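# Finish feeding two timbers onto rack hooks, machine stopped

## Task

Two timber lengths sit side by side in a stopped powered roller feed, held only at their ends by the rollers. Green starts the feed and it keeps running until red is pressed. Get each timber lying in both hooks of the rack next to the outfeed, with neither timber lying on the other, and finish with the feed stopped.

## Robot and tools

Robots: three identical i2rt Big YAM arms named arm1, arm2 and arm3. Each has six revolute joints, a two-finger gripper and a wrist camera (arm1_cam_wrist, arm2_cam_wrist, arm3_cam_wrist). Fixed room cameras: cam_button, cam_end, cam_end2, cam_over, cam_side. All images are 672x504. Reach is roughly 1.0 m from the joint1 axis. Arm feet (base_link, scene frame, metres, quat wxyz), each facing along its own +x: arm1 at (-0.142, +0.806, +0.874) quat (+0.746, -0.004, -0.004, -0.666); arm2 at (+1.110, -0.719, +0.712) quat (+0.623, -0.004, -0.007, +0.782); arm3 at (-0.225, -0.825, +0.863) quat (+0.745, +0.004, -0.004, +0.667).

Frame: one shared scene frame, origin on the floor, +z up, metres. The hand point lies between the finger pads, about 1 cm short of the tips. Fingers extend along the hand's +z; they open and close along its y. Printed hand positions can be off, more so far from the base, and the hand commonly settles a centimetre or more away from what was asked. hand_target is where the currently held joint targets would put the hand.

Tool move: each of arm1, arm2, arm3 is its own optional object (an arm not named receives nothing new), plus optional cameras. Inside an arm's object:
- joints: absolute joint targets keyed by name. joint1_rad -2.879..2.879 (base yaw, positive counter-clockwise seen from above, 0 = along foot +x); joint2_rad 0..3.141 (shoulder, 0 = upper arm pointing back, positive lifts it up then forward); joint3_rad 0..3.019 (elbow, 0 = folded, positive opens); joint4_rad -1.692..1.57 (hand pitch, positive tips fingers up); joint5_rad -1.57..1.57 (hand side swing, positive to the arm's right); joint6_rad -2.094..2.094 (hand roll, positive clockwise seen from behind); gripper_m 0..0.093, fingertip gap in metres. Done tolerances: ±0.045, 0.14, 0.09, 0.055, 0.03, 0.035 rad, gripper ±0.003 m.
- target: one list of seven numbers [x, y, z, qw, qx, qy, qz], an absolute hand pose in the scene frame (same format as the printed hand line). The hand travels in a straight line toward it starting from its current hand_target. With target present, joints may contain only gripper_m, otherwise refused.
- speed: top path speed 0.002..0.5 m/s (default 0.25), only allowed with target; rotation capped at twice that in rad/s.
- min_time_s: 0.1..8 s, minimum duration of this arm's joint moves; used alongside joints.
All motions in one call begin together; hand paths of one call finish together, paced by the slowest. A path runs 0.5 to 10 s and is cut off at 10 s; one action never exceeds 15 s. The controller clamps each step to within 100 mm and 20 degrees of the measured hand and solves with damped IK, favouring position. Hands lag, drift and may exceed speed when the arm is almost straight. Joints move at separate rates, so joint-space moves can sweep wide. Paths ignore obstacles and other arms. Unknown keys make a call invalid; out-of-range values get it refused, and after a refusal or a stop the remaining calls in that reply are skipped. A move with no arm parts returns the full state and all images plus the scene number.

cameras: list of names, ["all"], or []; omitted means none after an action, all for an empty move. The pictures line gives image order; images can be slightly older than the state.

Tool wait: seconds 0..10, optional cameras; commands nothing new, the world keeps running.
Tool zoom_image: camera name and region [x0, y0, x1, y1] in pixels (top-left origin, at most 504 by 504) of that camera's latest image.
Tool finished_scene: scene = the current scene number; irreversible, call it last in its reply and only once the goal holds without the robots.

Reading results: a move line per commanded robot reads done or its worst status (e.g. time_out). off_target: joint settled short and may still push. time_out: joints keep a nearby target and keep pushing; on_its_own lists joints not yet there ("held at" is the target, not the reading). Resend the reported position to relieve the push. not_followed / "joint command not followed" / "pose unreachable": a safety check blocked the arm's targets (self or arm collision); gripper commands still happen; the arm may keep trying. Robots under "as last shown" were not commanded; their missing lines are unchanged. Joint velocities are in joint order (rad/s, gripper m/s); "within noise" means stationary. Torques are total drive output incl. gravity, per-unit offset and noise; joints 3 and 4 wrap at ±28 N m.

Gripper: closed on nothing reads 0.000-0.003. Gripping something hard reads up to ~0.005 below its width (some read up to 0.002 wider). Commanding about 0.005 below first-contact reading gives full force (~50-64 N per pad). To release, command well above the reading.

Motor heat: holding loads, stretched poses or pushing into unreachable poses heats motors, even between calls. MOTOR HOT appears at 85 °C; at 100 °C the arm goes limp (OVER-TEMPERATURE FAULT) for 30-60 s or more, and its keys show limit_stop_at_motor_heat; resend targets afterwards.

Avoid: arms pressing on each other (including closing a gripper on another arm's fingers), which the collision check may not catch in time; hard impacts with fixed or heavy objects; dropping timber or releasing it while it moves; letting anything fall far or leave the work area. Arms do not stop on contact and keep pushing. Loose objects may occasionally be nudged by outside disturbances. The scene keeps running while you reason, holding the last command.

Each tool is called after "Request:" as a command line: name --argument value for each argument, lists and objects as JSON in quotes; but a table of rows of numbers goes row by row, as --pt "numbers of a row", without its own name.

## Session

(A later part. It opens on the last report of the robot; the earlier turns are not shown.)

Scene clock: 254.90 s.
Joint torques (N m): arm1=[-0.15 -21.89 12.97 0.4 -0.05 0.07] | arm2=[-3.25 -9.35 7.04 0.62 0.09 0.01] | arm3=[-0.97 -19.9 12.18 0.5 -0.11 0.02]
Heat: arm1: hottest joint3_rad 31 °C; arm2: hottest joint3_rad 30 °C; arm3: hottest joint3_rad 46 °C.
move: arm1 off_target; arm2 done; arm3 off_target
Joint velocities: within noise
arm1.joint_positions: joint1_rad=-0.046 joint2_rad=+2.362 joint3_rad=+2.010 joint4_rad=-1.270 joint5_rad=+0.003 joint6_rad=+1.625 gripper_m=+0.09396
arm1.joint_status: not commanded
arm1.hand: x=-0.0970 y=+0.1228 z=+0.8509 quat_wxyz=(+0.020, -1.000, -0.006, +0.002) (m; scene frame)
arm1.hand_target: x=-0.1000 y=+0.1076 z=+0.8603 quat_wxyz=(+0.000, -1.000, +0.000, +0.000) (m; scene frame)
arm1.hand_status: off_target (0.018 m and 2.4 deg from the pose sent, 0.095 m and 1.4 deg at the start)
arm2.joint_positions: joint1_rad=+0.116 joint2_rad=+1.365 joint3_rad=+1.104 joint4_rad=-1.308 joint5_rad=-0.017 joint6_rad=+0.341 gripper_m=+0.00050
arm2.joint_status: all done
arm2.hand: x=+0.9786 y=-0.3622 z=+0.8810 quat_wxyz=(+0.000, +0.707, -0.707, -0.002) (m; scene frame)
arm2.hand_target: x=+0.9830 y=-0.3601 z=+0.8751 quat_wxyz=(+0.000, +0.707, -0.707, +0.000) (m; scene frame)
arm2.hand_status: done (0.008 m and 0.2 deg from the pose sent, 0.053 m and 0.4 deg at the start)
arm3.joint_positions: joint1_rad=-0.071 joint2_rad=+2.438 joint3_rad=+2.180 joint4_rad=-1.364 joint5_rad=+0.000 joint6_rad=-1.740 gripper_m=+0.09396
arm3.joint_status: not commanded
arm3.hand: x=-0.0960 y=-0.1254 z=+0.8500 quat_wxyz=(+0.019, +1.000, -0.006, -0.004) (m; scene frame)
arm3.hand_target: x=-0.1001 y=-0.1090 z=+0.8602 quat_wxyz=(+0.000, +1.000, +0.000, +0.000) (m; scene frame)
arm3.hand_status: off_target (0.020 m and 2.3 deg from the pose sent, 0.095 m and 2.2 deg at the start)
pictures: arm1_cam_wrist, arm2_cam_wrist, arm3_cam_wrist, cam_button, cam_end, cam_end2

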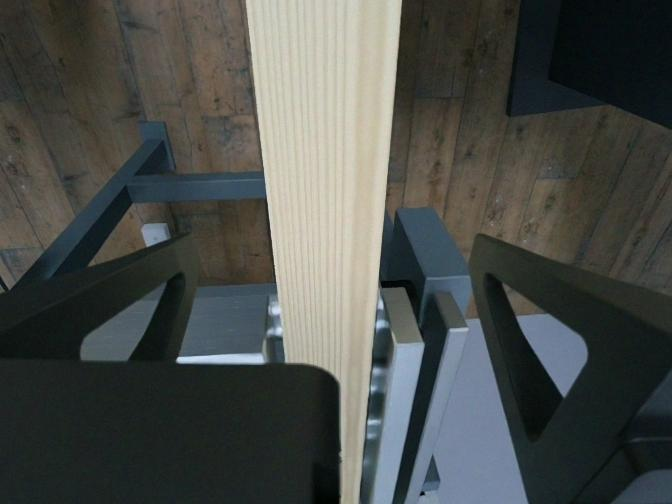

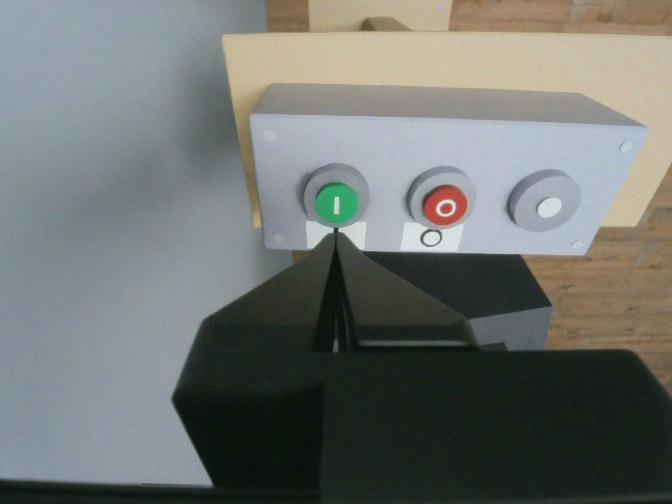

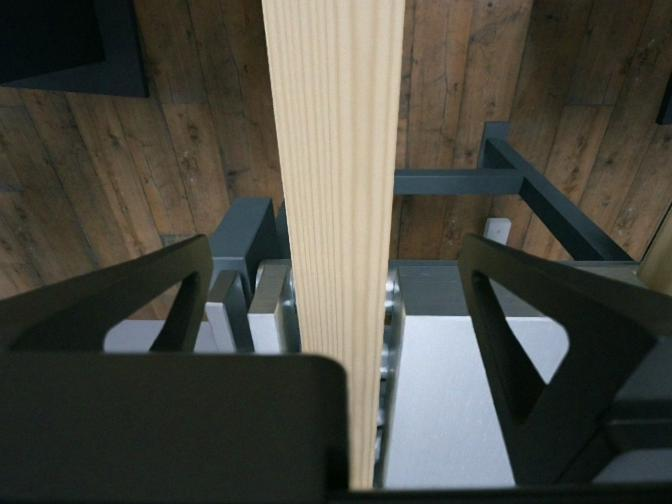

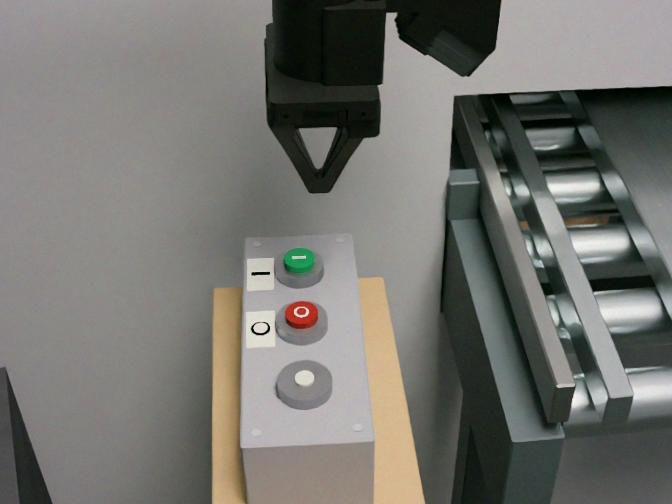

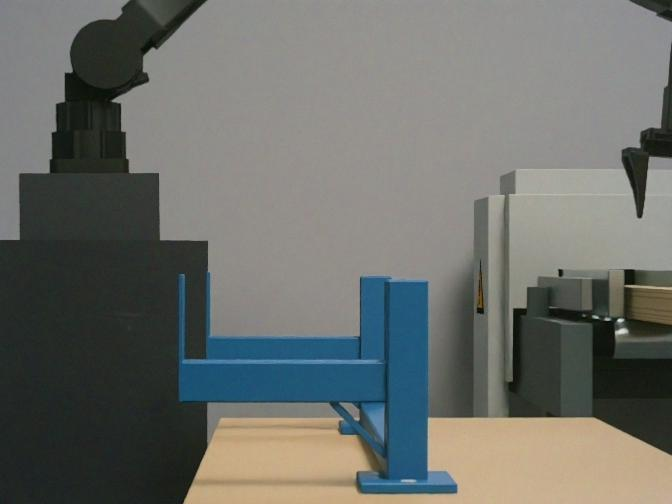

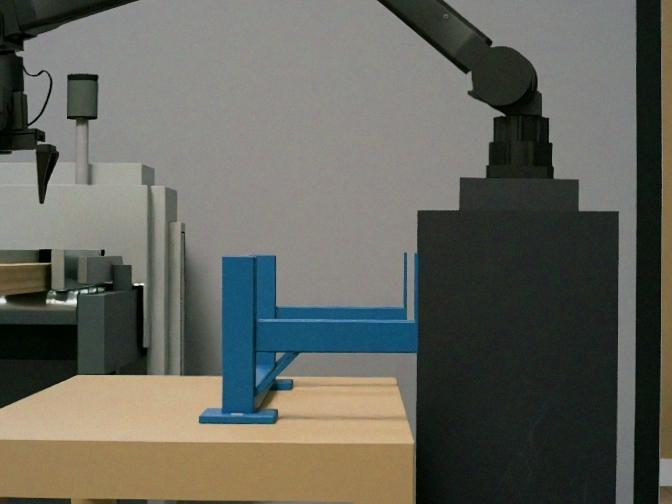

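Request:
move --arm1 '{"target":[-0.103,0.102,0.752,0,1,0,0],"speed":0.12}' --arm3 '{"target":[-0.103,-0.107,0.753,0,1,0,0],"speed":0.12}' --arm2 '{"target":[0.983,-0.365,0.845,0,0.7071,-0.7071,0],"speed":0.2,"joints":{"gripper_m":0.0}}' --cameras '["arm1_cam_wrist", "arm2_cam_wrist", "arm3_cam_wrist", "cam_button", "cam_end", "cam_end2"]'

Scene clock: 334.63 s.
Joint torques (N m): arm1=[-0.56 -20.37 10.76 0.73 -0.02 0.01] | arm2=[-2.84 -9.05 6.76 0.64 0.08 0.07] | arm3=[-0.97 -19.49 8.84 0.87 -0.11 0.06]
Heat: arm1: hottest joint2_rad 31 °C; arm2: hottest joint3_rad 28 °C; arm3: hottest joint3_rad 41 °C.
move: arm1 off_target; arm2 done; arm3 off_target
Joint velocities: within noise
arm1.joint_positions: joint1_rad=-0.047 joint2_rad=+2.478 joint3_rad=+2.010 joint4_rad=-1.108 joint5_rad=+0.002 joint6_rad=+1.625 gripper_m=+0.09396
arm1.joint_status: not commanded
arm1.hand: x=-0.0962 y=+0.1049 z=+0.7720 quat_wxyz=(-0.004, -1.000, -0.006, +0.001) (m; scene frame)
arm1.hand_target: x=-0.1030 y=+0.1028 z=+0.7525 quat_wxyz=(+0.000, -1.000, +0.000, +0.000) (m; scene frame)
arm1.hand_status: off_target (0.021 m and 0.8 deg from the pose sent, 0.101 m and 2.4 deg at the start)
arm2.joint_positions: joint1_rad=+0.116 joint2_rad=+1.375 joint3_rad=+1.035 joint4_rad=-1.225 joint5_rad=-0.017 joint6_rad=+0.341 gripper_m=+0.00050
arm2.joint_status: all done
arm2.hand: x=+0.9803 y=-0.3657 z=+0.8524 quat_wxyz=(-0.001, +0.707, -0.707, -0.004) (m; scene frame)
arm2.hand_target: x=+0.9830 y=-0.3651 z=+0.8451 quat_wxyz=(+0.000, +0.707, -0.707, +0.000) (m; scene frame)
arm2.hand_status: done (0.008 m and 0.4 deg from the pose sent, 0.036 m and 0.2 deg at the start)
arm3.joint_positions: joint1_rad=-0.067 joint2_rad=+2.547 joint3_rad=+2.165 joint4_rad=-1.193 joint5_rad=+0.000 joint6_rad=-1.740 gripper_m=+0.09396
arm3.joint_status: not commanded
arm3.hand: x=-0.0960 y=-0.1081 z=+0.7681 quat_wxyz=(-0.004, +1.000, -0.004, +0.000) (m; scene frame)
arm3.hand_target: x=-0.1029 y=-0.1075 z=+0.7531 quat_wxyz=(+0.000, +1.000, +0.000, +0.000) (m; scene frame)
arm3.hand_status: off_target (0.017 m and 0.7 deg from the pose sent, 0.099 m and 2.3 deg at the start)
pictures: arm1_cam_wrist, arm2_cam_wrist, arm3_cam_wrist, cam_button, cam_end, cam_end2

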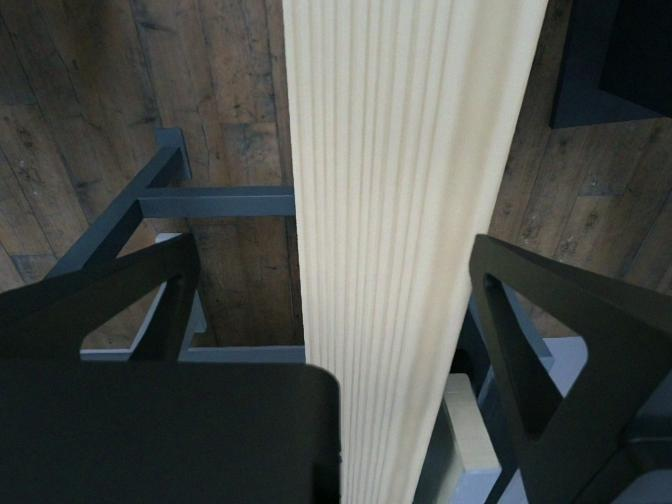

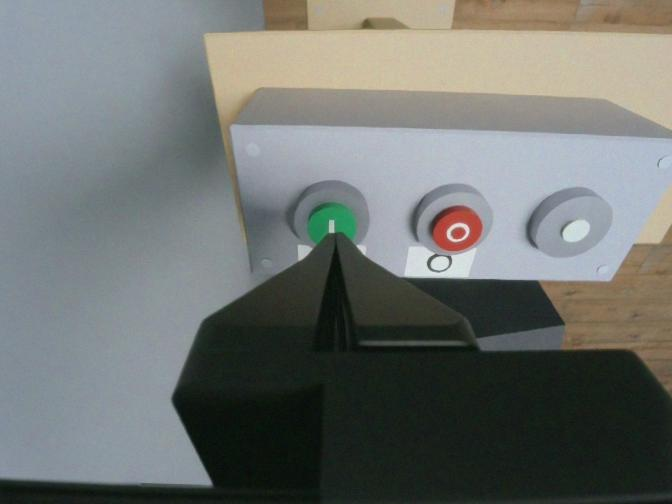

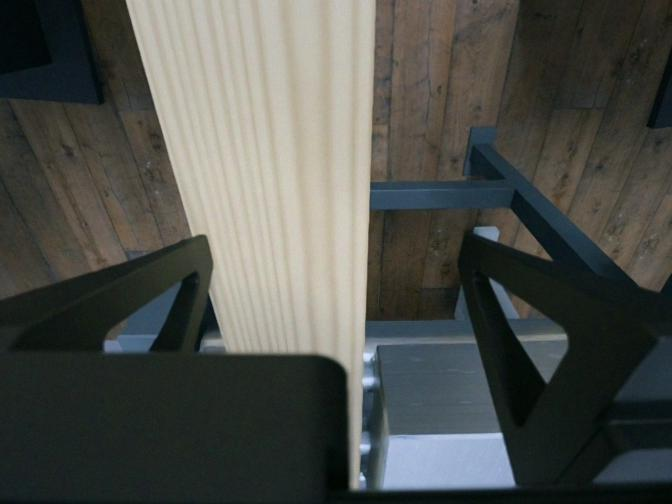

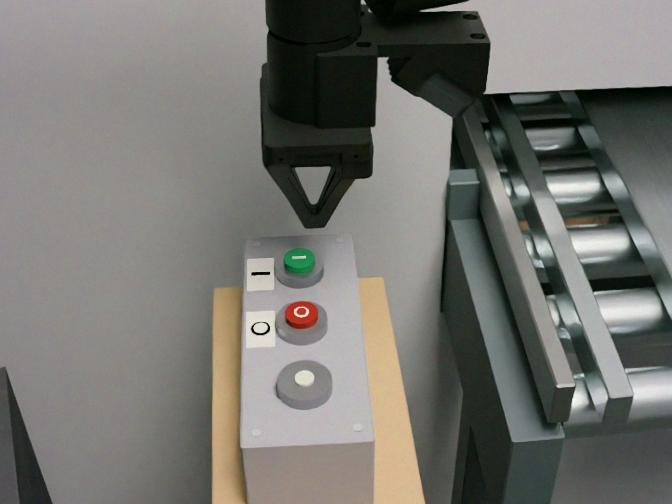

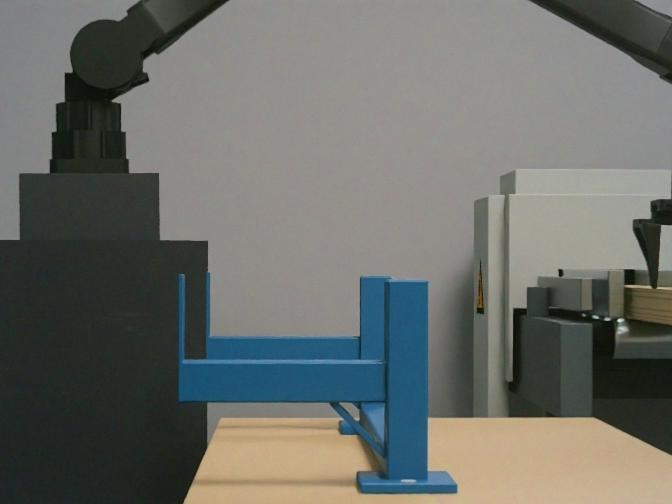

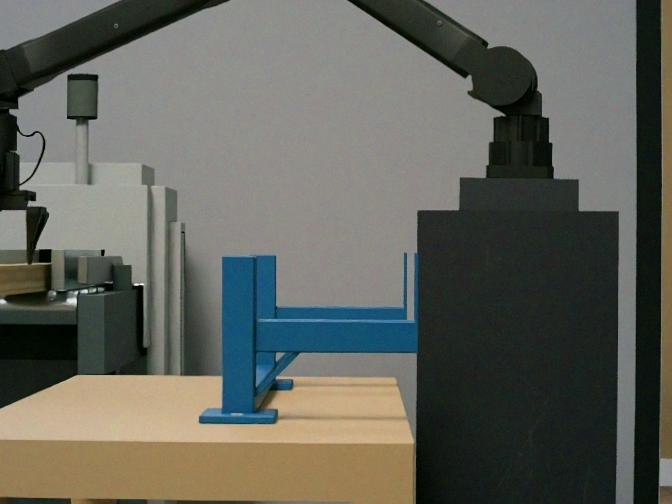

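Request:
move --arm1 '{"target":[-0.103,0.112,0.80,0,1,0,0],"speed":0.1}' --arm3 '{"target":[-0.103,-0.114,0.80,0,1,0,0],"speed":0.1}' --arm2 '{"target":[0.981,-0.375,0.837,0,0.7071,-0.7071,0],"speed":0.2,"joints":{"gripper_m":0.0}}' --cameras '["arm1_cam_wrist", "arm2_cam_wrist", "arm3_cam_wrist", "cam_button"]'

Scene clock: 348.87 s.
Joint torques (N m): arm1=[-0.5 -23.41 9.24 -0.24 -0.02 0.01] | arm2=[-1.85 -9.99 6.61 0.61 0.08 0.21] | arm3=[-1.08 -20.72 7.82 0.28 -0.11 0.05]
Heat: arm1: hottest joint2_rad 32 °C; arm2: hottest joint3_rad 29 °C; arm3: hottest joint3_rad 41 °C.
move: arm1 done; arm2 done; arm3 done
Joint velocities: within noise
arm1.joint_positions: joint1_rad=-0.047 joint2_rad=+2.431 joint3_rad=+1.986 joint4_rad=-1.135 joint5_rad=+0.002 joint6_rad=+1.625 gripper_m=+0.09396
arm1.joint_status: not commanded
arm1.hand: x=-0.0966 y=+0.1112 z=+0.7958 quat_wxyz=(-0.002, -1.000, -0.006, +0.001) (m; scene frame)
arm1.hand_target: x=-0.1029 y=+0.1120 z=+0.8000 quat_wxyz=(+0.000, -1.000, +0.000, +0.000) (m; scene frame)
arm1.hand_status: done (0.008 m and 0.7 deg from the pose sent, 0.030 m and 0.8 deg at the start)
arm2.joint_positions: joint1_rad=+0.116 joint2_rad=+1.375 joint3_rad=+0.999 joint4_rad=-1.202 joint5_rad=-0.017 joint6_rad=+0.341 gripper_m=+0.00050
arm2.joint_status: all done
arm2.hand: x=+0.9833 y=-0.3736 z=+0.8393 quat_wxyz=(+0.002, +0.707, -0.707, +0.003) (m; scene frame)
arm2.hand_target: x=+0.9811 y=-0.3750 z=+0.8370 quat_wxyz=(+0.000, +0.707, -0.707, +0.000) (m; scene frame)
arm2.hand_status: done (0.004 m and 0.4 deg from the pose sent, 0.018 m and 0.4 deg at the start)
arm3.joint_positions: joint1_rad=-0.067 joint2_rad=+2.490 joint3_rad=+2.153 joint4_rad=-1.229 joint5_rad=+0.000 joint6_rad=-1.740 gripper_m=+0.09396
arm3.joint_status: not commanded
arm3.hand: x=-0.0963 y=-0.1097 z=+0.8033 quat_wxyz=(-0.009, +1.000, -0.004, +0.001) (m; scene frame)
arm3.hand_target: x=-0.1028 y=-0.1141 z=+0.8000 quat_wxyz=(+0.000, +1.000, +0.000, +0.000) (m; scene frame)
arm3.hand_status: done (0.009 m and 1.1 deg from the pose sent, 0.033 m and 0.7 deg at the start)
pictures: arm1_cam_wrist, arm2_cam_wrist, arm3_cam_wrist, cam_button

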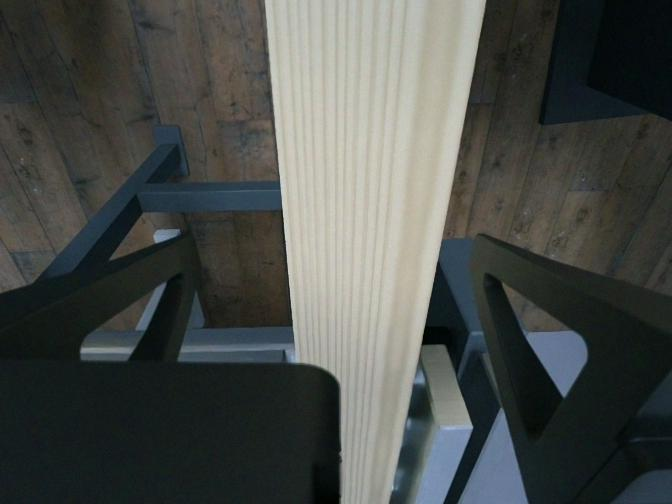

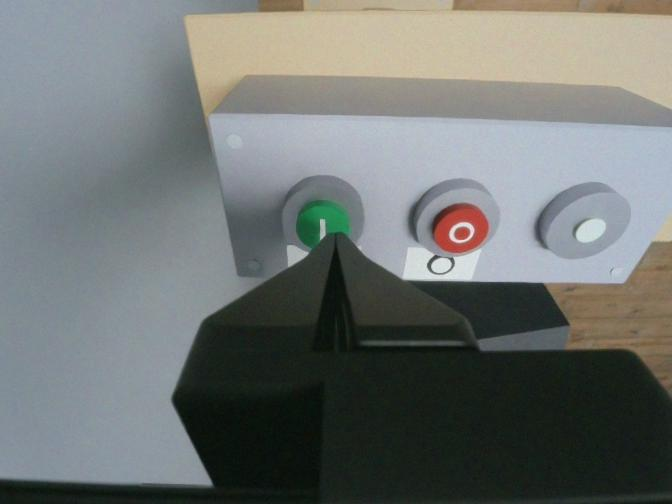

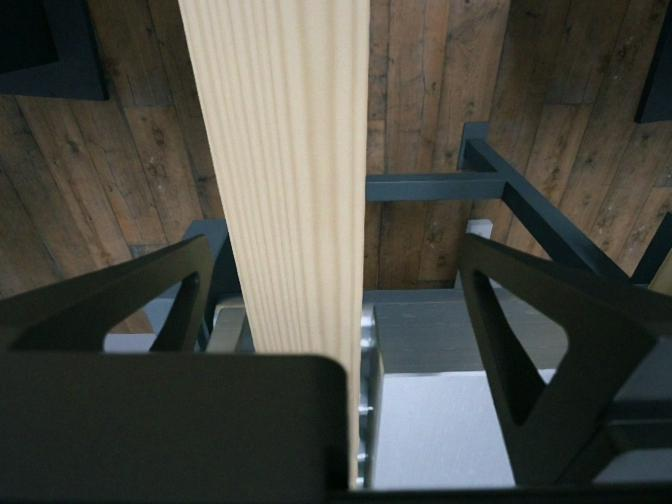

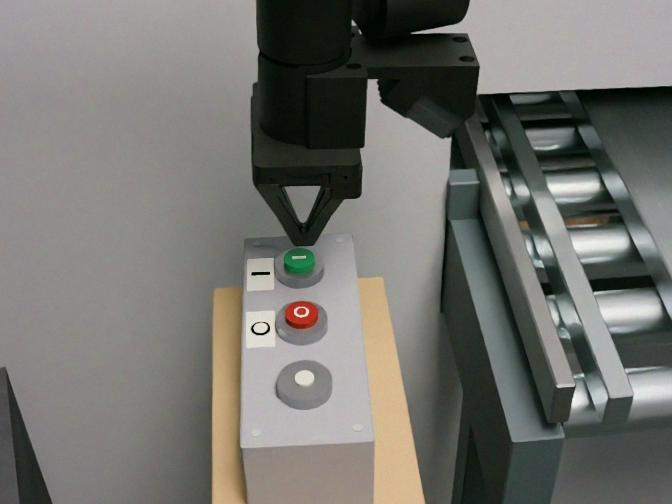

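Request:
move --arm1 '{"target":[-0.103,0.122,0.75,0,1,0,0],"speed":0.1}' --arm3 '{"target":[-0.103,-0.131,0.75,0,1,0,0],"speed":0.1}' --arm2 '{"target":[0.974,-0.377,0.837,0,0.7071,-0.7071,0],"speed":0.2}' --cameras '["arm1_cam_wrist", "arm3_cam_wrist", "cam_button","cam_end","cam_end2"]'

Scene clock: 363.97 s.
Joint torques (N m): arm1=[-0.15 -20.78 8.91 0.61 0 0.03] | arm2=[-1.49 -9.88 6.74 0.62 0.08 0.25] | arm3=[-1.44 -19.72 7.51 0.91 -0.12 0]
Heat: arm1: hottest joint2_rad 35 °C; arm2: hottest joint3_rad 28 °C; arm3: hottest joint3_rad 41 °C.
move: arm1 off_target; arm2 done; arm3 off_target
Joint velocities: within noise
arm1.joint_positions: joint1_rad=-0.047 joint2_rad=+2.441 joint3_rad=+1.921 joint4_rad=-1.049 joint5_rad=+0.002 joint6_rad=+1.625 gripper_m=+0.09396
arm1.joint_status: not commanded
arm1.hand: x=-0.0972 y=+0.1194 z=+0.7670 quat_wxyz=(-0.007, -1.000, -0.006, +0.000) (m; scene frame)
arm1.hand_target: x=-0.1029 y=+0.1224 z=+0.7503 quat_wxyz=(+0.000, -1.000, +0.000, +0.000) (m; scene frame)
arm1.hand_status: off_target (0.018 m and 1.1 deg from the pose sent, 0.047 m and 0.7 deg at the start)
arm2.joint_positions: joint1_rad=+0.132 joint2_rad=+1.375 joint3_rad=+0.999 joint4_rad=-1.202 joint5_rad=-0.017 joint6_rad=+0.357 gripper_m=+0.00050
arm2.joint_status: not commanded
arm2.hand: x=+0.9778 y=-0.3756 z=+0.8392 quat_wxyz=(+0.002, +0.707, -0.707, +0.003) (m; scene frame)
arm2.hand_target: x=+0.9741 y=-0.3770 z=+0.8370 quat_wxyz=(+0.000, +0.707, -0.707, +0.000) (m; scene frame)
arm2.hand_status: done (0.005 m and 0.4 deg from the pose sent, 0.010 m and 0.4 deg at the start)
arm3.joint_positions: joint1_rad=-0.067 joint2_rad=+2.490 joint3_rad=+2.035 joint4_rad=-1.118 joint5_rad=+0.000 joint6_rad=-1.740 gripper_m=+0.09396
arm3.joint_status: not commanded
arm3.hand: x=-0.0997 y=-0.1282 z=+0.7614 quat_wxyz=(-0.005, +1.000, -0.004, +0.000) (m; scene frame)
arm3.hand_target: x=-0.1029 y=-0.1312 z=+0.7502 quat_wxyz=(+0.000, +1.000, +0.000, +0.000) (m; scene frame)
arm3.hand_status: off_target (0.012 m and 0.7 deg from the pose sent, 0.058 m and 1.1 deg at the start)
pictures: arm1_cam_wrist, arm3_cam_wrist, cam_button, cam_end, cam_end2

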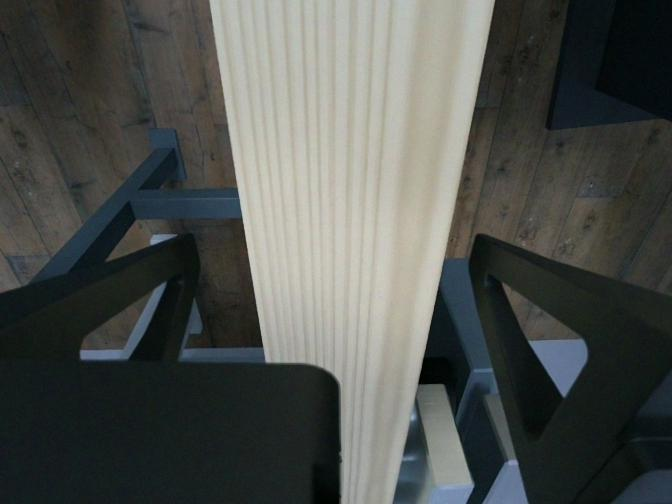

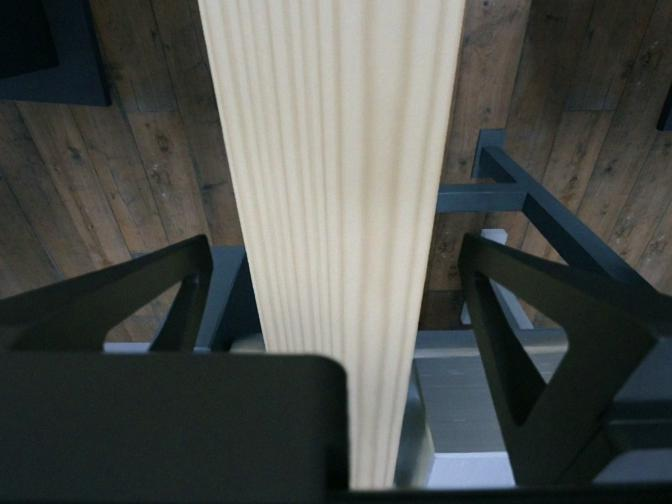

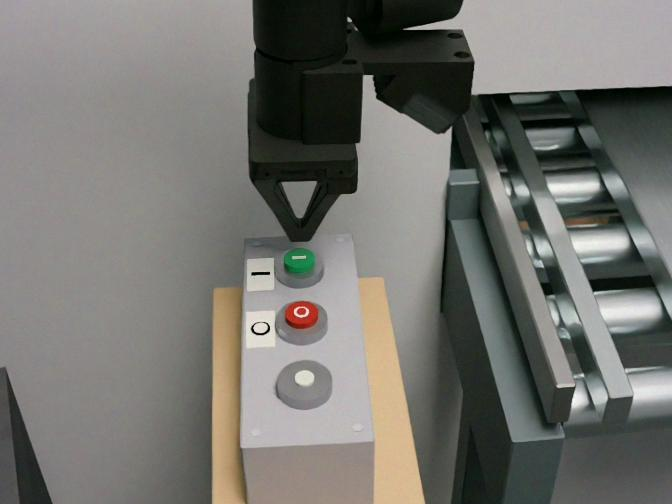

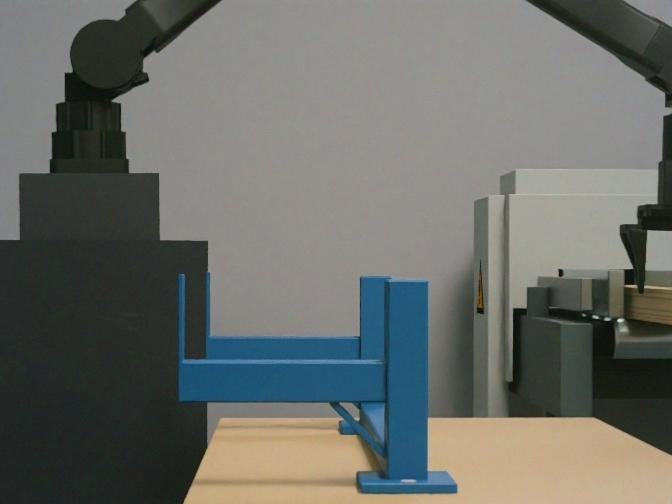

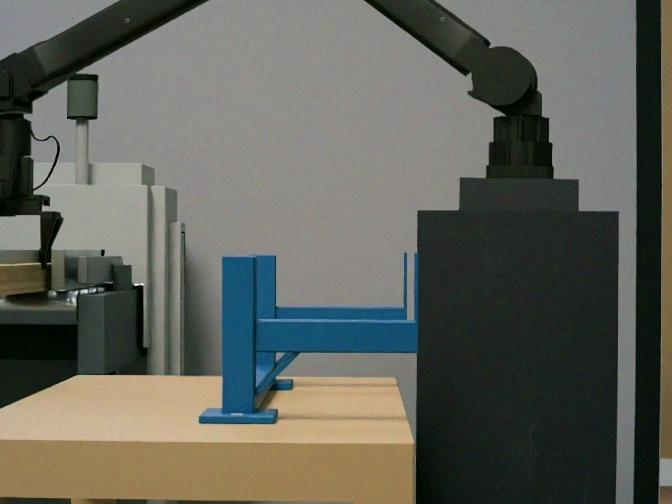

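Request:
move --arm1 '{"target":[-0.103,0.125,0.735,0,1,0,0],"speed":0.1}' --arm3 '{"target":[-0.103,-0.131,0.737,0,1,0,0],"speed":0.1}' --cameras '["arm1_cam_wrist", "arm3_cam_wrist","cam_end","cam_end2"]'

Request:
zoom_image --camera "cam_end" --region '[522, 180, 672, 330]'

Scene clock: 372.50 s.
Joint torques (N m): arm1=[-0.44 -20.66 8.75 0.65 -0.02 0.04] | arm2=[-1.55 -9.88 6.72 0.61 0.08 0.26] | arm3=[-1.44 -18.49 7.34 0.96 -0.11 0]
Heat: arm1: hottest joint2_rad 35 °C; arm2: hottest joint3_rad 28 °C; arm3: hottest joint3_rad 40 °C.
move: arm1 off_target; arm3 off_target
Joint velocities: within noise
arm1.joint_positions: joint1_rad=-0.047 joint2_rad=+2.458 joint3_rad=+1.907 joint4_rad=-1.019 joint5_rad=+0.002 joint6_rad=+1.625 gripper_m=+0.09396
arm1.joint_status: not commanded
arm1.hand: x=-0.0974 y=+0.1225 z=+0.7510 quat_wxyz=(-0.006, -1.000, -0.006, +0.000) (m; scene frame)
arm1.hand_target: x=-0.1029 y=+0.1255 z=+0.7351 quat_wxyz=(+0.000, -1.000, +0.000, +0.000) (m; scene frame)
arm1.hand_status: off_target (0.017 m and 1.0 deg from the pose sent, 0.033 m and 1.1 deg at the start)
arm2: as last shown
arm3.joint_positions: joint1_rad=-0.067 joint2_rad=+2.490 joint3_rad=+2.035 joint4_rad=-1.098 joint5_rad=+0.000 joint6_rad=-1.740 gripper_m=+0.09396
arm3.joint_status: not commanded
arm3.hand: x=-0.0988 y=-0.1234 z=+0.7615 quat_wxyz=(-0.015, +1.000, -0.004, +0.002) (m; scene frame)
arm3.hand_target: x=-0.1029 y=-0.1316 z=+0.7376 quat_wxyz=(+0.000, +1.000, +0.000, +0.000) (m; scene frame)
arm3.hand_status: off_target (0.026 m and 1.8 deg from the pose sent, 0.025 m and 0.7 deg at the start)
pictures: arm1_cam_wrist, arm3_cam_wrist, cam_end, cam_end2

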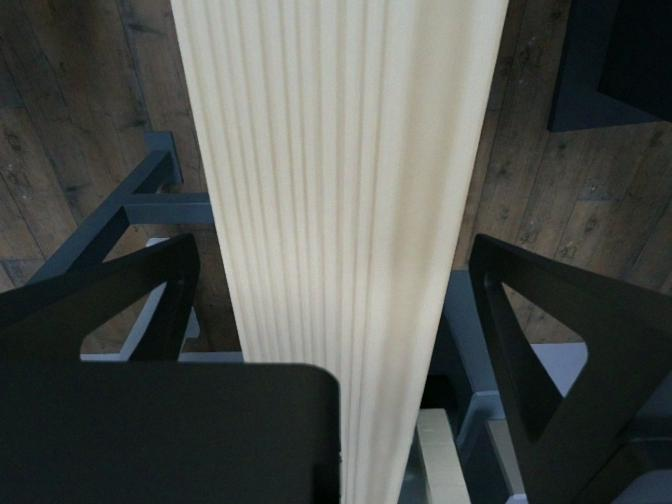

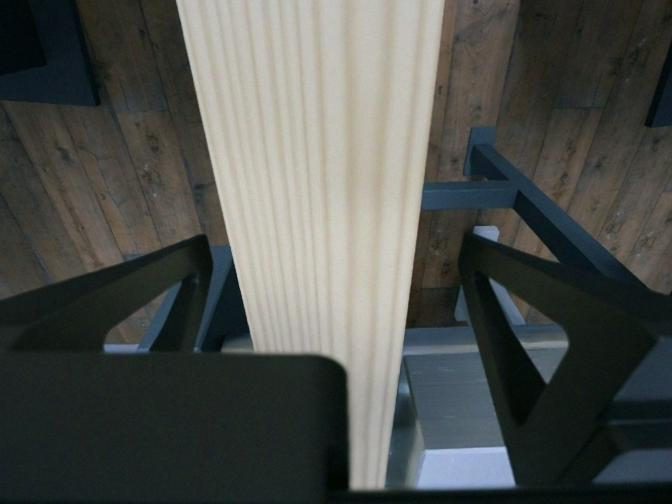

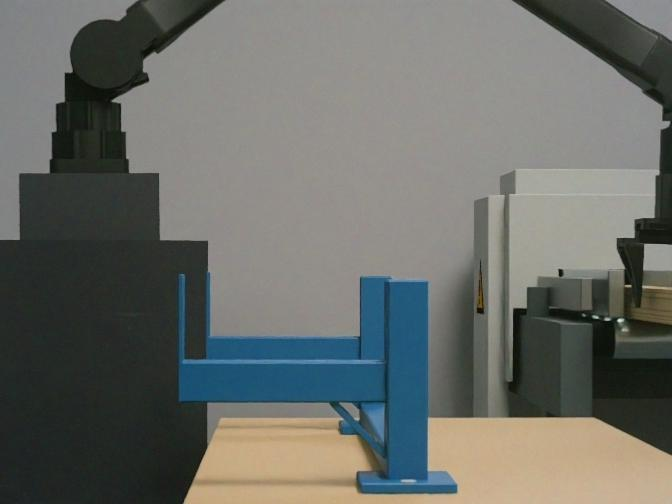

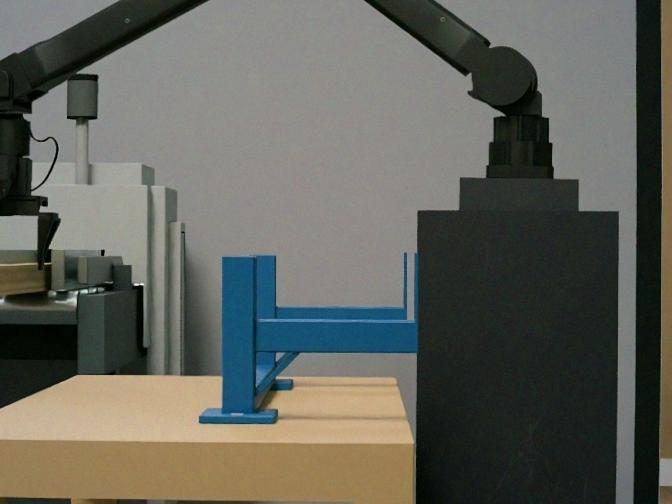

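Scaled by 3.360 from the camera's 672x504 image, which has a finer 960x720 frame.

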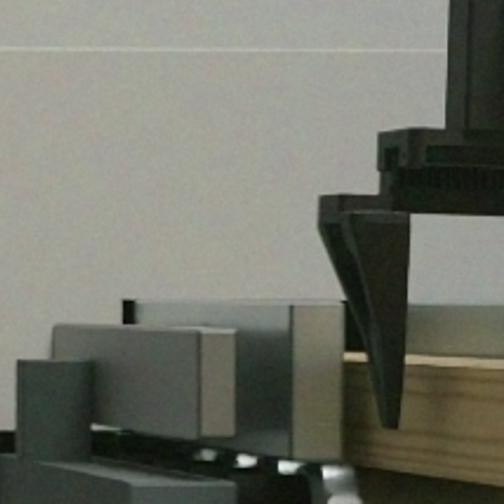

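Request:
move --arm1 '{"joints":{"gripper_m":0.064}}' --arm3 '{"target":[-0.103,-0.134,0.722,0,1,0,0],"speed":0.1}' --cameras '["arm1_cam_wrist","arm3_cam_wrist"]'

Scene clock: 388.17 s.
Joint torques (N m): arm1=[-0.32 -20.66 8.81 0.64 0 0.03] | arm2=[-1.55 -9.88 6.74 0.61 0.08 0.26] | arm3=[-1.49 -18.61 7.49 0.95 -0.11 0]
Heat: arm1: hottest joint2_rad 34 °C; arm2: hottest joint3_rad 27 °C; arm3: hottest joint3_rad 38 °C.
move: arm1 done; arm3 off_target
Joint velocities: within noise
arm1.joint_positions: joint1_rad=-0.047 joint2_rad=+2.458 joint3_rad=+1.906 joint4_rad=-1.019 joint5_rad=+0.002 joint6_rad=+1.625 gripper_m=+0.06409
arm1.joint_status: all done
arm1.hand: x=-0.0974 y=+0.1228 z=+0.7508 quat_wxyz=(-0.006, -1.000, -0.006, +0.000) (m; scene frame)
arm1.hand_target: x=-0.1029 y=+0.1254 z=+0.7352 quat_wxyz=(+0.000, -1.000, +0.000, +0.000) (m; scene frame)
arm1.hand_status: not commanded
arm2: as last shown
arm3.joint_positions: joint1_rad=-0.067 joint2_rad=+2.509 joint3_rad=+2.017 joint4_rad=-1.069 joint5_rad=+0.000 joint6_rad=-1.740 gripper_m=+0.09396
arm3.joint_status: not commanded
arm3.hand: x=-0.0997 y=-0.1281 z=+0.7426 quat_wxyz=(-0.011, +1.000, -0.004, +0.001) (m; scene frame)
arm3.hand_target: x=-0.1029 y=-0.1345 z=+0.7224 quat_wxyz=(+0.000, +1.000, +0.000, +0.000) (m; scene frame)
arm3.hand_status: off_target (0.022 m and 1.4 deg from the pose sent, 0.041 m and 1.7 deg at the start)
pictures: arm1_cam_wrist, arm3_cam_wrist

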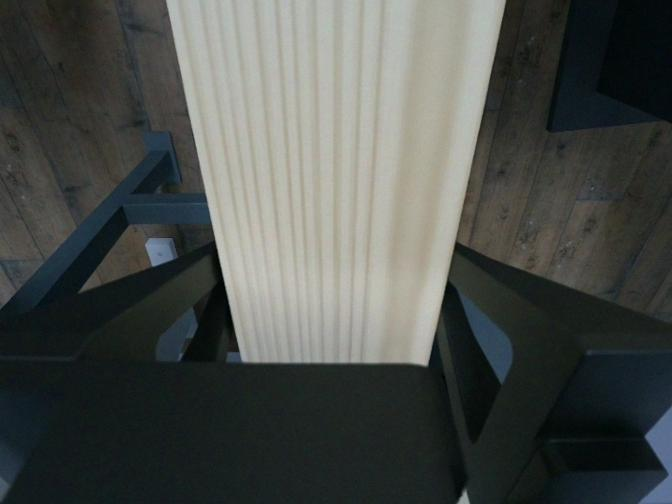

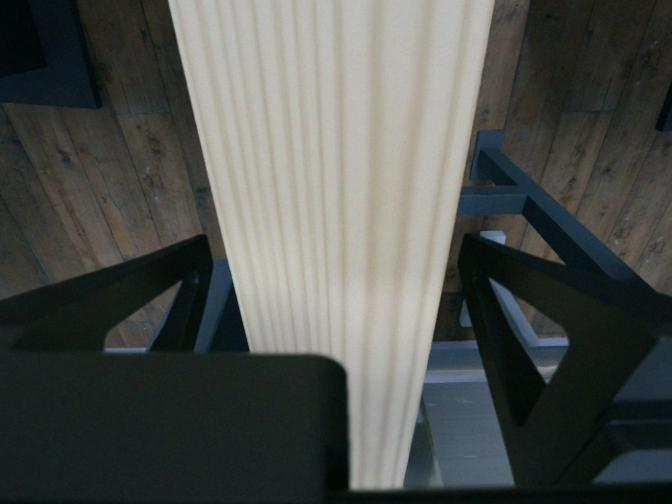

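Request:
move --arm1 '{"joints":{"gripper_m":0.060}}' --arm3 '{"joints":{"gripper_m":0.062}}'

Request:
move --arm1 '{"joints":{"gripper_m":0.058}}' --arm3 '{"joints":{"gripper_m":0.059}}'

Scene clock: 394.57 s.
Joint torques (N m): arm1=[-0.32 -20.54 8.9 0.61 -0.01 0.04] | arm2=[-1.55 -9.88 6.72 0.59 0.08 0.26] | arm3=[-1.49 -18.61 7.5 0.84 -0.11 0.02]
Heat: arm1: hottest joint2_rad 34 °C; arm2: hottest joint3_rad 27 °C; arm3: hottest joint3_rad 38 °C.
move: arm1 done; arm3 done
Joint velocities: within noise
arm1.joint_positions: joint1_rad=-0.047 joint2_rad=+2.458 joint3_rad=+1.905 joint4_rad=-1.019 joint5_rad=+0.002 joint6_rad=+1.625 gripper_m=+0.06197
arm1.joint_status: all done
arm1.hand: x=-0.0974 y=+0.1232 z=+0.7505 quat_wxyz=(-0.006, -1.000, -0.006, +0.000) (m; scene frame)
arm1.hand_target: x=-0.1029 y=+0.1255 z=+0.7351 quat_wxyz=(+0.000, -1.000, +0.000, +0.000) (m; scene frame)
arm1.hand_status: not commanded
arm2: as last shown
arm3.joint_positions: joint1_rad=-0.067 joint2_rad=+2.509 joint3_rad=+2.017 joint4_rad=-1.066 joint5_rad=+0.000 joint6_rad=-1.742 gripper_m=+0.06391
arm3.joint_status: all done
arm3.hand: x=-0.0995 y=-0.1274 z=+0.7427 quat_wxyz=(-0.013, +1.000, -0.003, +0.001) (m; scene frame)
arm3.hand_target: x=-0.1029 y=-0.1345 z=+0.7224 quat_wxyz=(+0.000, +1.000, +0.000, +0.000) (m; scene frame)
arm3.hand_status: not commanded
pictures: none

Scene clock: 394.90 s.
Joint torques (N m): arm1=[-0.38 -20.72 8.94 0.61 -0.01 0.02] | arm2=[-1.49 -9.88 6.74 0.61 0.07 0.26] | arm3=[-1.49 -18.61 7.5 0.83 -0.11 0.02]
Heat: arm1: hottest joint2_rad 34 °C; arm2: hottest joint3_rad 27 °C; arm3: hottest joint3_rad 38 °C.
move: arm1 off_target; arm3 off_target
Joint velocities: within noise
arm1.joint_positions: joint1_rad=-0.047 joint2_rad=+2.458 joint3_rad=+1.905 joint4_rad=-1.019 joint5_rad=+0.002 joint6_rad=+1.625 gripper_m=+0.06197
arm1.joint_status: gripper_m off_target (ended at +0.06197, target +0.05800)
arm1.hand: x=-0.0974 y=+0.1232 z=+0.7505 quat_wxyz=(-0.006, -1.000, -0.006, +0.000) (m; scene frame)
arm1.hand_target: x=-0.1029 y=+0.1255 z=+0.7351 quat_wxyz=(+0.000, -1.000, +0.000, +0.000) (m; scene frame)
arm1.hand_status: not commanded
arm2: as last shown
arm3.joint_positions: joint1_rad=-0.067 joint2_rad=+2.509 joint3_rad=+2.017 joint4_rad=-1.066 joint5_rad=+0.000 joint6_rad=-1.742 gripper_m=+0.06389
arm3.joint_status: gripper_m off_target (ended at +0.06389, target +0.05900)
arm3.hand: x=-0.0995 y=-0.1274 z=+0.7427 quat_wxyz=(-0.013, +1.000, -0.003, +0.001) (m; scene frame)
arm3.hand_target: x=-0.1029 y=-0.1345 z=+0.7224 quat_wxyz=(+0.000, +1.000, +0.000, +0.000) (m; scene frame)
arm3.hand_status: not commanded
pictures: none

Request:
move --arm1 '{"joints":{"gripper_m":0.0605}}' --arm3 '{"joints":{"gripper_m":0.0625}}' --arm2 '{"target":[0.974,-0.377,0.822,0,0.7071,-0.7071,0],"speed":0.05}' --cameras '["arm2_cam_wrist","cam_button","cam_over"]'

Scene clock: 411.97 s.
Joint torques (N m): arm1=[-0.5 -20.6 8.9 0.65 -0.02 0.01] | arm2=[-1.55 -8.76 6.54 0.66 0.09 0.25] | arm3=[-1.49 -18.55 7.5 0.85 -0.11 0.03]
Heat: arm1: hottest joint2_rad 34 °C; arm2: hottest joint3_rad 27 °C; arm3: hottest joint3_rad 36 °C.
move: arm1 done; arm2 done; arm3 done
Joint velocities: within noise
arm1.joint_positions: joint1_rad=-0.047 joint2_rad=+2.458 joint3_rad=+1.905 joint4_rad=-1.019 joint5_rad=+0.002 joint6_rad=+1.625 gripper_m=+0.06197
arm1.joint_status: all done
arm1.hand: x=-0.0974 y=+0.1232 z=+0.7505 quat_wxyz=(-0.006, -1.000, -0.006, +0.000) (m; scene frame)
arm1.hand_target: x=-0.1029 y=+0.1255 z=+0.7351 quat_wxyz=(+0.000, -1.000, +0.000, +0.000) (m; scene frame)
arm1.hand_status: not commanded
arm2.joint_positions: joint1_rad=+0.132 joint2_rad=+1.377 joint3_rad=+0.974 joint4_rad=-1.160 joint5_rad=-0.017 joint6_rad=+0.358 gripper_m=+0.00050
arm2.joint_status: not commanded
arm2.hand: x=+0.9775 y=-0.3748 z=+0.8298 quat_wxyz=(-0.001, +0.707, -0.707, -0.004) (m; scene frame)
arm2.hand_target: x=+0.9741 y=-0.3771 z=+0.8221 quat_wxyz=(+0.000, +0.707, -0.707, +0.000) (m; scene frame)
arm2.hand_status: done (0.009 m and 0.5 deg from the pose sent, 0.018 m and 0.4 deg at the start)
arm3.joint_positions: joint1_rad=-0.067 joint2_rad=+2.509 joint3_rad=+2.017 joint4_rad=-1.066 joint5_rad=+0.000 joint6_rad=-1.742 gripper_m=+0.06389
arm3.joint_status: all done
arm3.hand: x=-0.0995 y=-0.1274 z=+0.7427 quat_wxyz=(-0.013, +1.000, -0.003, +0.001) (m; scene frame)
arm3.hand_target: x=-0.1029 y=-0.1345 z=+0.7224 quat_wxyz=(+0.000, +1.000, +0.000, +0.000) (m; scene frame)
arm3.hand_status: not commanded
pictures: arm2_cam_wrist, cam_button, cam_over

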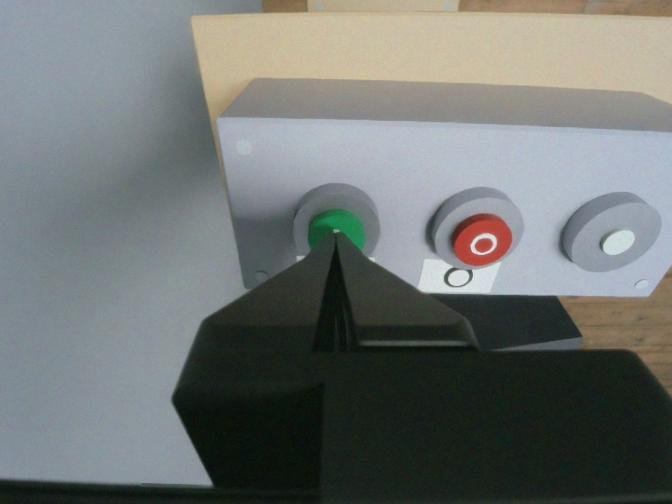

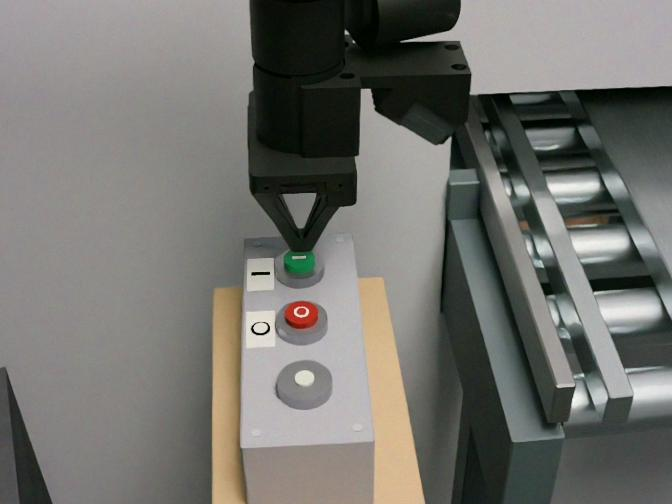

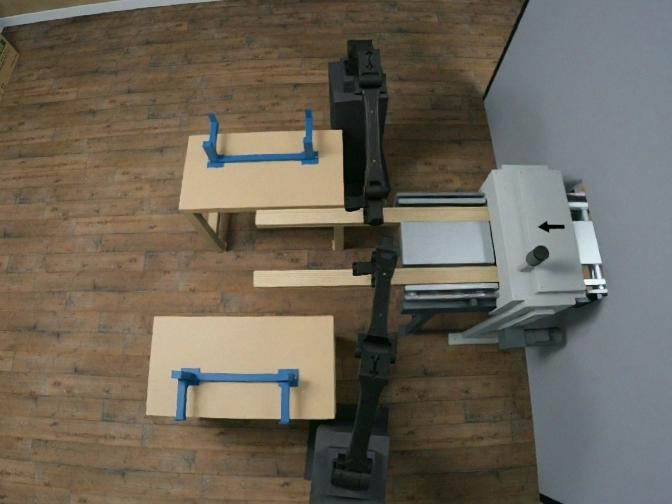

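Request:
move --arm2 '{"target":[0.974,-0.375,0.806,0,0.7071,-0.7071,0],"speed":0.06}' --cameras '["cam_button","cam_over"]'

Request:
move --arm2 '{"target":[0.974,-0.375,0.84,0,0.7071,-0.7071,0],"speed":0.2}' --cameras '["cam_over","arm2_cam_wrist"]'

Scene clock: 425.50 s.
Joint torques (N m): arm1=[-0.32 -20.84 8.88 0.62 -0.02 0.04] | arm2=[-1.61 -8 5.83 0.98 0.09 0.24] | arm3=[-1.55 -18.55 7.5 0.84 -0.11 0.02]
Heat: arm1: hottest joint2_rad 33 °C; arm2: hottest joint3_rad 28 °C; arm3: hottest joint3_rad 35 °C.
move: arm2 off_target
Joint velocities: within noise
arm1, arm3: as last shown
arm2.joint_positions: joint1_rad=+0.132 joint2_rad=+1.389 joint3_rad=+0.961 joint4_rad=-1.123 joint5_rad=-0.017 joint6_rad=+0.358 gripper_m=+0.00050
arm2.joint_status: not commanded
arm2.hand: x=+0.9764 y=-0.3714 z=+0.8211 quat_wxyz=(-0.003, +0.707, -0.707, -0.009) (m; scene frame)
arm2.hand_target: x=+0.9744 y=-0.3755 z=+0.8064 quat_wxyz=(+0.000, +0.707, -0.707, +0.000) (m; scene frame)
arm2.hand_status: off_target (0.016 m and 1.2 deg from the pose sent, 0.024 m and 0.5 deg at the start)
pictures: cam_button, cam_over

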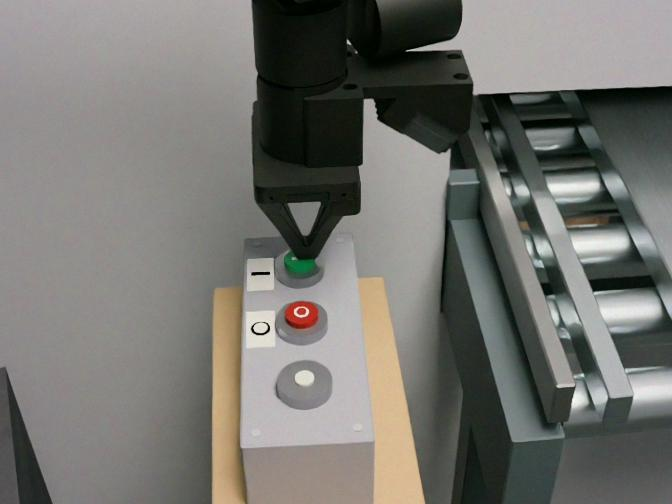

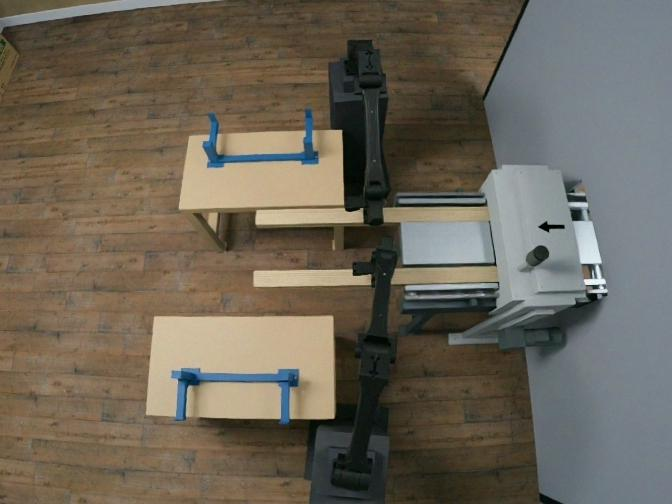

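Scene clock: 426.57 s.
Joint torques (N m): arm1=[-0.56 -20.6 8.95 0.62 -0.02 0.03] | arm2=[-1.73 -10.52 9.91 -0.32 0.07 0.23] | arm3=[-1.49 -18.61 7.5 0.84 -0.11 0.02]
Heat: arm1: hottest joint2_rad 33 °C; arm2: hottest joint3_rad 28 °C; arm3: hottest joint3_rad 35 °C.
move: arm2 off_target
Joint velocities: within noise
arm1, arm3: as last shown
arm2.joint_positions: joint1_rad=+0.132 joint2_rad=+1.385 joint3_rad=+0.961 joint4_rad=-1.186 joint5_rad=-0.017 joint6_rad=+0.358 gripper_m=+0.00050
arm2.joint_status: not commanded
arm2.hand: x=+0.9817 y=-0.3859 z=+0.8226 quat_wxyz=(+0.009, +0.707, -0.707, +0.017) (m; scene frame)
arm2.hand_target: x=+0.9742 y=-0.3755 z=+0.8399 quat_wxyz=(+0.000, +0.707, -0.707, +0.000) (m; scene frame)
arm2.hand_status: off_target (0.022 m and 2.2 deg from the pose sent, 0.019 m and 1.2 deg at the start)
pictures: arm2_cam_wrist, cam_over

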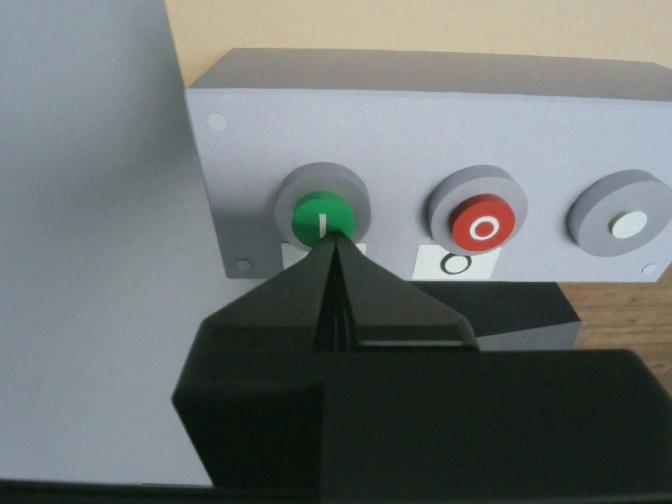

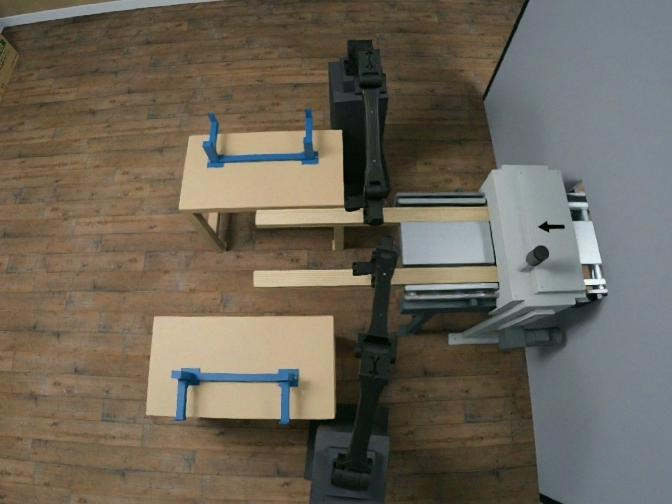

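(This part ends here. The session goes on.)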